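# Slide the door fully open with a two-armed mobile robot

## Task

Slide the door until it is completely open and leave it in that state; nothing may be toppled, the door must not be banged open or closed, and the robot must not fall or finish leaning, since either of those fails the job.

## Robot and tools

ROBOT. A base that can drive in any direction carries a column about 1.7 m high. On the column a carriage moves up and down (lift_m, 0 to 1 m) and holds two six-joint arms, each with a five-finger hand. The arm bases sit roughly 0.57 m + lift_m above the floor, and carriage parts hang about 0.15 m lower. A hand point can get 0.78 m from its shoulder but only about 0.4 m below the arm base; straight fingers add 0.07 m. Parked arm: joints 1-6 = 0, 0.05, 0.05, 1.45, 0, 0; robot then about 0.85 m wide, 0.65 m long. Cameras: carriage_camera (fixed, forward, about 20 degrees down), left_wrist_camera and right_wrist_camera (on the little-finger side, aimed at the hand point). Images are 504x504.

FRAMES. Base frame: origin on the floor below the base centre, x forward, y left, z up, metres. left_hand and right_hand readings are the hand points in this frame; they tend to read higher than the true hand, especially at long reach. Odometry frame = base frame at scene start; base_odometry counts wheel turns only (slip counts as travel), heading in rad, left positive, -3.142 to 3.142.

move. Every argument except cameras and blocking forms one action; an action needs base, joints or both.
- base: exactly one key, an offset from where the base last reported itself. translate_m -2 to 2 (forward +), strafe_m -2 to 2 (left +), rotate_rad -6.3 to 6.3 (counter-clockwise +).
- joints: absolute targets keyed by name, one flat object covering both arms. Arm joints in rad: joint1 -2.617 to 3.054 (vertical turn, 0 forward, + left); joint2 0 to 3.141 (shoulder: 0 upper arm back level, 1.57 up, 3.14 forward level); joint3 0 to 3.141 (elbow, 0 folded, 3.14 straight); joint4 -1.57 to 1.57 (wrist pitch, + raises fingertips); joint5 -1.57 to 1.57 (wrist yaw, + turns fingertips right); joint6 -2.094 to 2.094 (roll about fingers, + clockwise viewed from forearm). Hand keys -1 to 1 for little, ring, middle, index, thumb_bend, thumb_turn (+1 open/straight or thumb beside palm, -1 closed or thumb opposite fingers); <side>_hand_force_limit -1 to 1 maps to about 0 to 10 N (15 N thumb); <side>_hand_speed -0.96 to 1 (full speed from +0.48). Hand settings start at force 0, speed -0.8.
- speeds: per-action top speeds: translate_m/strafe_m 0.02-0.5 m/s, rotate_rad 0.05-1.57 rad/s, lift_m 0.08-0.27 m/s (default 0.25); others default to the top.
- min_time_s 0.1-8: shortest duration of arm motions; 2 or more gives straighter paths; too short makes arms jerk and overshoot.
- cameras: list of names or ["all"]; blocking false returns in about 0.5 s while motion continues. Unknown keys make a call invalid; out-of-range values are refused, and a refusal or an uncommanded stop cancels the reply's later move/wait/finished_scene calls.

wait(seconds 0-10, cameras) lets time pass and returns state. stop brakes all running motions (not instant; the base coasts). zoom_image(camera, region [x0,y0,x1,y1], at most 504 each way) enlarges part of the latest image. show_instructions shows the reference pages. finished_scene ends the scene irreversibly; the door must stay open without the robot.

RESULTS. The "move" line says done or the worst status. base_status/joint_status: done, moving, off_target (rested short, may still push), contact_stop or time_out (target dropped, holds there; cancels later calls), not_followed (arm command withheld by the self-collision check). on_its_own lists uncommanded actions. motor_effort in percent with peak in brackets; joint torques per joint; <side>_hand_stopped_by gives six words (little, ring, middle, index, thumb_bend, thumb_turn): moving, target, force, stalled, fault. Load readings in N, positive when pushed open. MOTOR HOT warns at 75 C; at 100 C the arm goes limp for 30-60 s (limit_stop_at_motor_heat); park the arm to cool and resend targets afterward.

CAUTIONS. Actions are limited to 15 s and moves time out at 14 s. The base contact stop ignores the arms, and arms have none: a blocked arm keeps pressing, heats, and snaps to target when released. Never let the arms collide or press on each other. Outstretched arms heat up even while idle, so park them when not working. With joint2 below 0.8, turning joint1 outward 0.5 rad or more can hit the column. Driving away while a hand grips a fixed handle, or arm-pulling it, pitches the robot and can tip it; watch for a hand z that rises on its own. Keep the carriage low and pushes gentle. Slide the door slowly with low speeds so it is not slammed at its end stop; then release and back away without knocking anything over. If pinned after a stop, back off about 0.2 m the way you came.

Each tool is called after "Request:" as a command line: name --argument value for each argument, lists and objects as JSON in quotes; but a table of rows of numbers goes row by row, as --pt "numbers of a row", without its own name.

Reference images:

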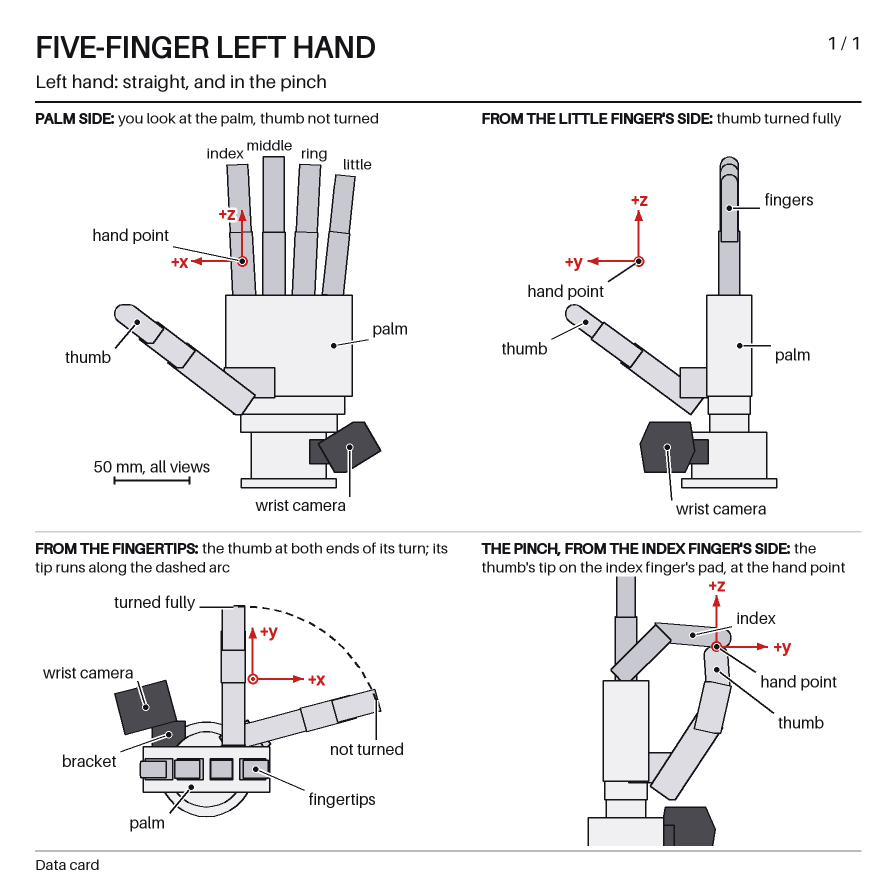

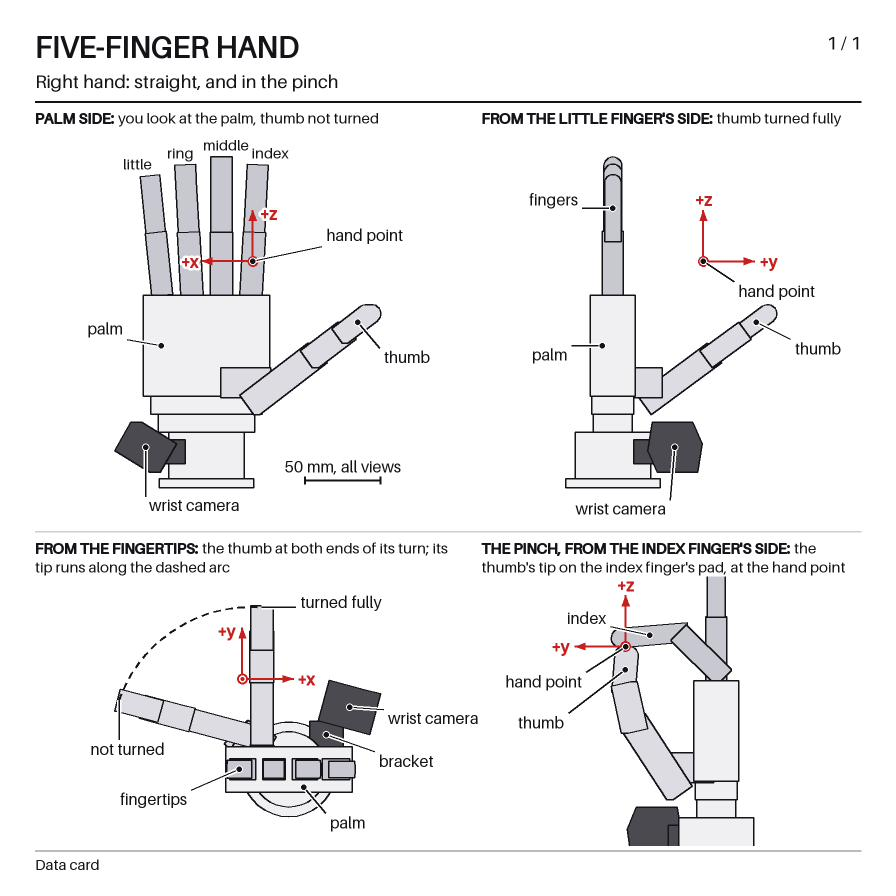

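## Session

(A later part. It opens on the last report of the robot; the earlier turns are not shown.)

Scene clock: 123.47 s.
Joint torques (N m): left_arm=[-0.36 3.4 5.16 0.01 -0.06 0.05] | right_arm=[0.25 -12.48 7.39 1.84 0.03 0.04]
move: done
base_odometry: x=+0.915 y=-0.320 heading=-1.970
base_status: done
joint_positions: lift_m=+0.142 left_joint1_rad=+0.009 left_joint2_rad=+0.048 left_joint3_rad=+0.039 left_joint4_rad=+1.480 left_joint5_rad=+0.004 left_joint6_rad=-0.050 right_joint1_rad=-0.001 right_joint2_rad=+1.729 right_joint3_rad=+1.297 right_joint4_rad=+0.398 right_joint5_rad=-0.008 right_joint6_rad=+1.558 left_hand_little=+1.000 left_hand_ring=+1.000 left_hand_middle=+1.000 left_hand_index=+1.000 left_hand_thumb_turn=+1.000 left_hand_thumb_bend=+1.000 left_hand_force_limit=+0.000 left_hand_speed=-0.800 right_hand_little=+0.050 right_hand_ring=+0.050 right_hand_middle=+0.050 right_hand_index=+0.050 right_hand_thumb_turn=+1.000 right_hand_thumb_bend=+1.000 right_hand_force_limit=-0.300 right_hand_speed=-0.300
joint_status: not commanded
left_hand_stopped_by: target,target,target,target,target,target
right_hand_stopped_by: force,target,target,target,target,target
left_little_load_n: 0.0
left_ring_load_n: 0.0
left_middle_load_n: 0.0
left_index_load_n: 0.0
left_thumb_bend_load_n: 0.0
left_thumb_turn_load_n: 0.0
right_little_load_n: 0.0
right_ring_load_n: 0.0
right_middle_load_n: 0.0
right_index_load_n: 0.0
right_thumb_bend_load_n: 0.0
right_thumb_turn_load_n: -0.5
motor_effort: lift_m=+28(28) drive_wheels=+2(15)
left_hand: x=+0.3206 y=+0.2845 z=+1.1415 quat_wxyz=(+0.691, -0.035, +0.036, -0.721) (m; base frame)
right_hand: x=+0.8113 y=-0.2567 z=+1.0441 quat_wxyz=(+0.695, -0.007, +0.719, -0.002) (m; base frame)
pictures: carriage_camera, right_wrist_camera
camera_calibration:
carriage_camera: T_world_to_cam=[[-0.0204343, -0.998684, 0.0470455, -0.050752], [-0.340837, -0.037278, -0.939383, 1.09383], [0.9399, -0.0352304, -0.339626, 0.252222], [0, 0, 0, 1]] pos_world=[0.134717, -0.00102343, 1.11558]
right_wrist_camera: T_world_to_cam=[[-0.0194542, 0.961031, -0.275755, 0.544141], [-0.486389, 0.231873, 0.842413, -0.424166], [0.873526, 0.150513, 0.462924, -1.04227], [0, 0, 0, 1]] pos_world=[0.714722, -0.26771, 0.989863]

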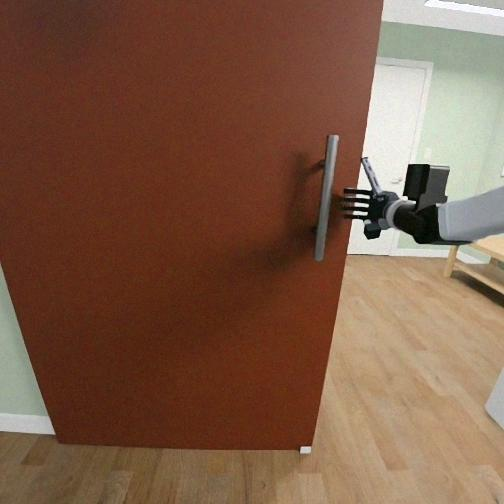

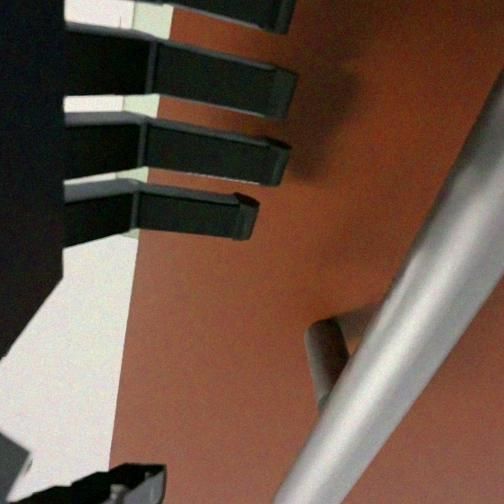

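Request:
move --base '{"translate_m": -0.25}' --speeds '{"translate_m": 0.15}' --cameras '["carriage_camera"]'

Scene clock: 126.97 s.
Joint torques (N m): left_arm=[-0.43 3.4 5.15 0.03 -0.07 0.07] | right_arm=[0.32 -12.52 7.39 1.88 0.03 0.04]
move: done
base_odometry: x=+1.012 y=-0.090 heading=-1.970
base_status: done
joint_positions: lift_m=+0.142 left_joint1_rad=+0.009 left_joint2_rad=+0.048 left_joint3_rad=+0.039 left_joint4_rad=+1.478 left_joint5_rad=+0.004 left_joint6_rad=-0.050 right_joint1_rad=-0.001 right_joint2_rad=+1.729 right_joint3_rad=+1.297 right_joint4_rad=+0.395 right_joint5_rad=-0.008 right_joint6_rad=+1.558 left_hand_little=+1.000 left_hand_ring=+1.000 left_hand_middle=+1.000 left_hand_index=+1.000 left_hand_thumb_turn=+1.000 left_hand_thumb_bend=+1.000 left_hand_force_limit=+0.000 left_hand_speed=-0.800 right_hand_little=+0.050 right_hand_ring=+0.050 right_hand_middle=+0.050 right_hand_index=+0.050 right_hand_thumb_turn=+1.000 right_hand_thumb_bend=+1.000 right_hand_force_limit=-0.300 right_hand_speed=-0.300
joint_status: not commanded
left_hand_stopped_by: target,target,target,target,target,target
right_hand_stopped_by: force,target,target,target,target,target
left_little_load_n: 0.0
left_ring_load_n: 0.0
left_middle_load_n: 0.0
left_index_load_n: 0.0
left_thumb_bend_load_n: 0.0
left_thumb_turn_load_n: 0.0
right_little_load_n: 0.0
right_ring_load_n: 0.0
right_middle_load_n: 0.0
right_index_load_n: 0.0
right_thumb_bend_load_n: 0.0
right_thumb_turn_load_n: 0.0
motor_effort: lift_m=+28(28) drive_wheels=-1(9)
left_hand: x=+0.3212 y=+0.2845 z=+1.1413 quat_wxyz=(+0.691, -0.036, +0.036, -0.721) (m; base frame)
right_hand: x=+0.8114 y=-0.2567 z=+1.0434 quat_wxyz=(+0.694, -0.007, +0.720, -0.002) (m; base frame)
pictures: carriage_camera
camera_calibration:
carriage_camera: T_world_to_cam=[[-0.0204343, -0.998684, 0.0470455, -0.050752], [-0.340837, -0.037278, -0.939383, 1.09383], [0.9399, -0.0352304, -0.339626, 0.252222], [0, 0, 0, 1]] pos_world=[0.134717, -0.00102343, 1.11558]

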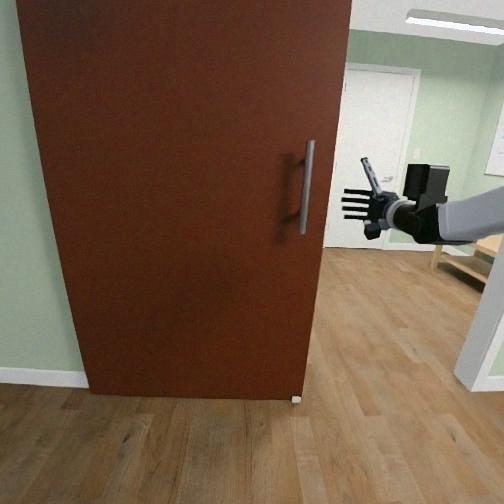

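Request:
finished_scene

The scene is finished: the task was done.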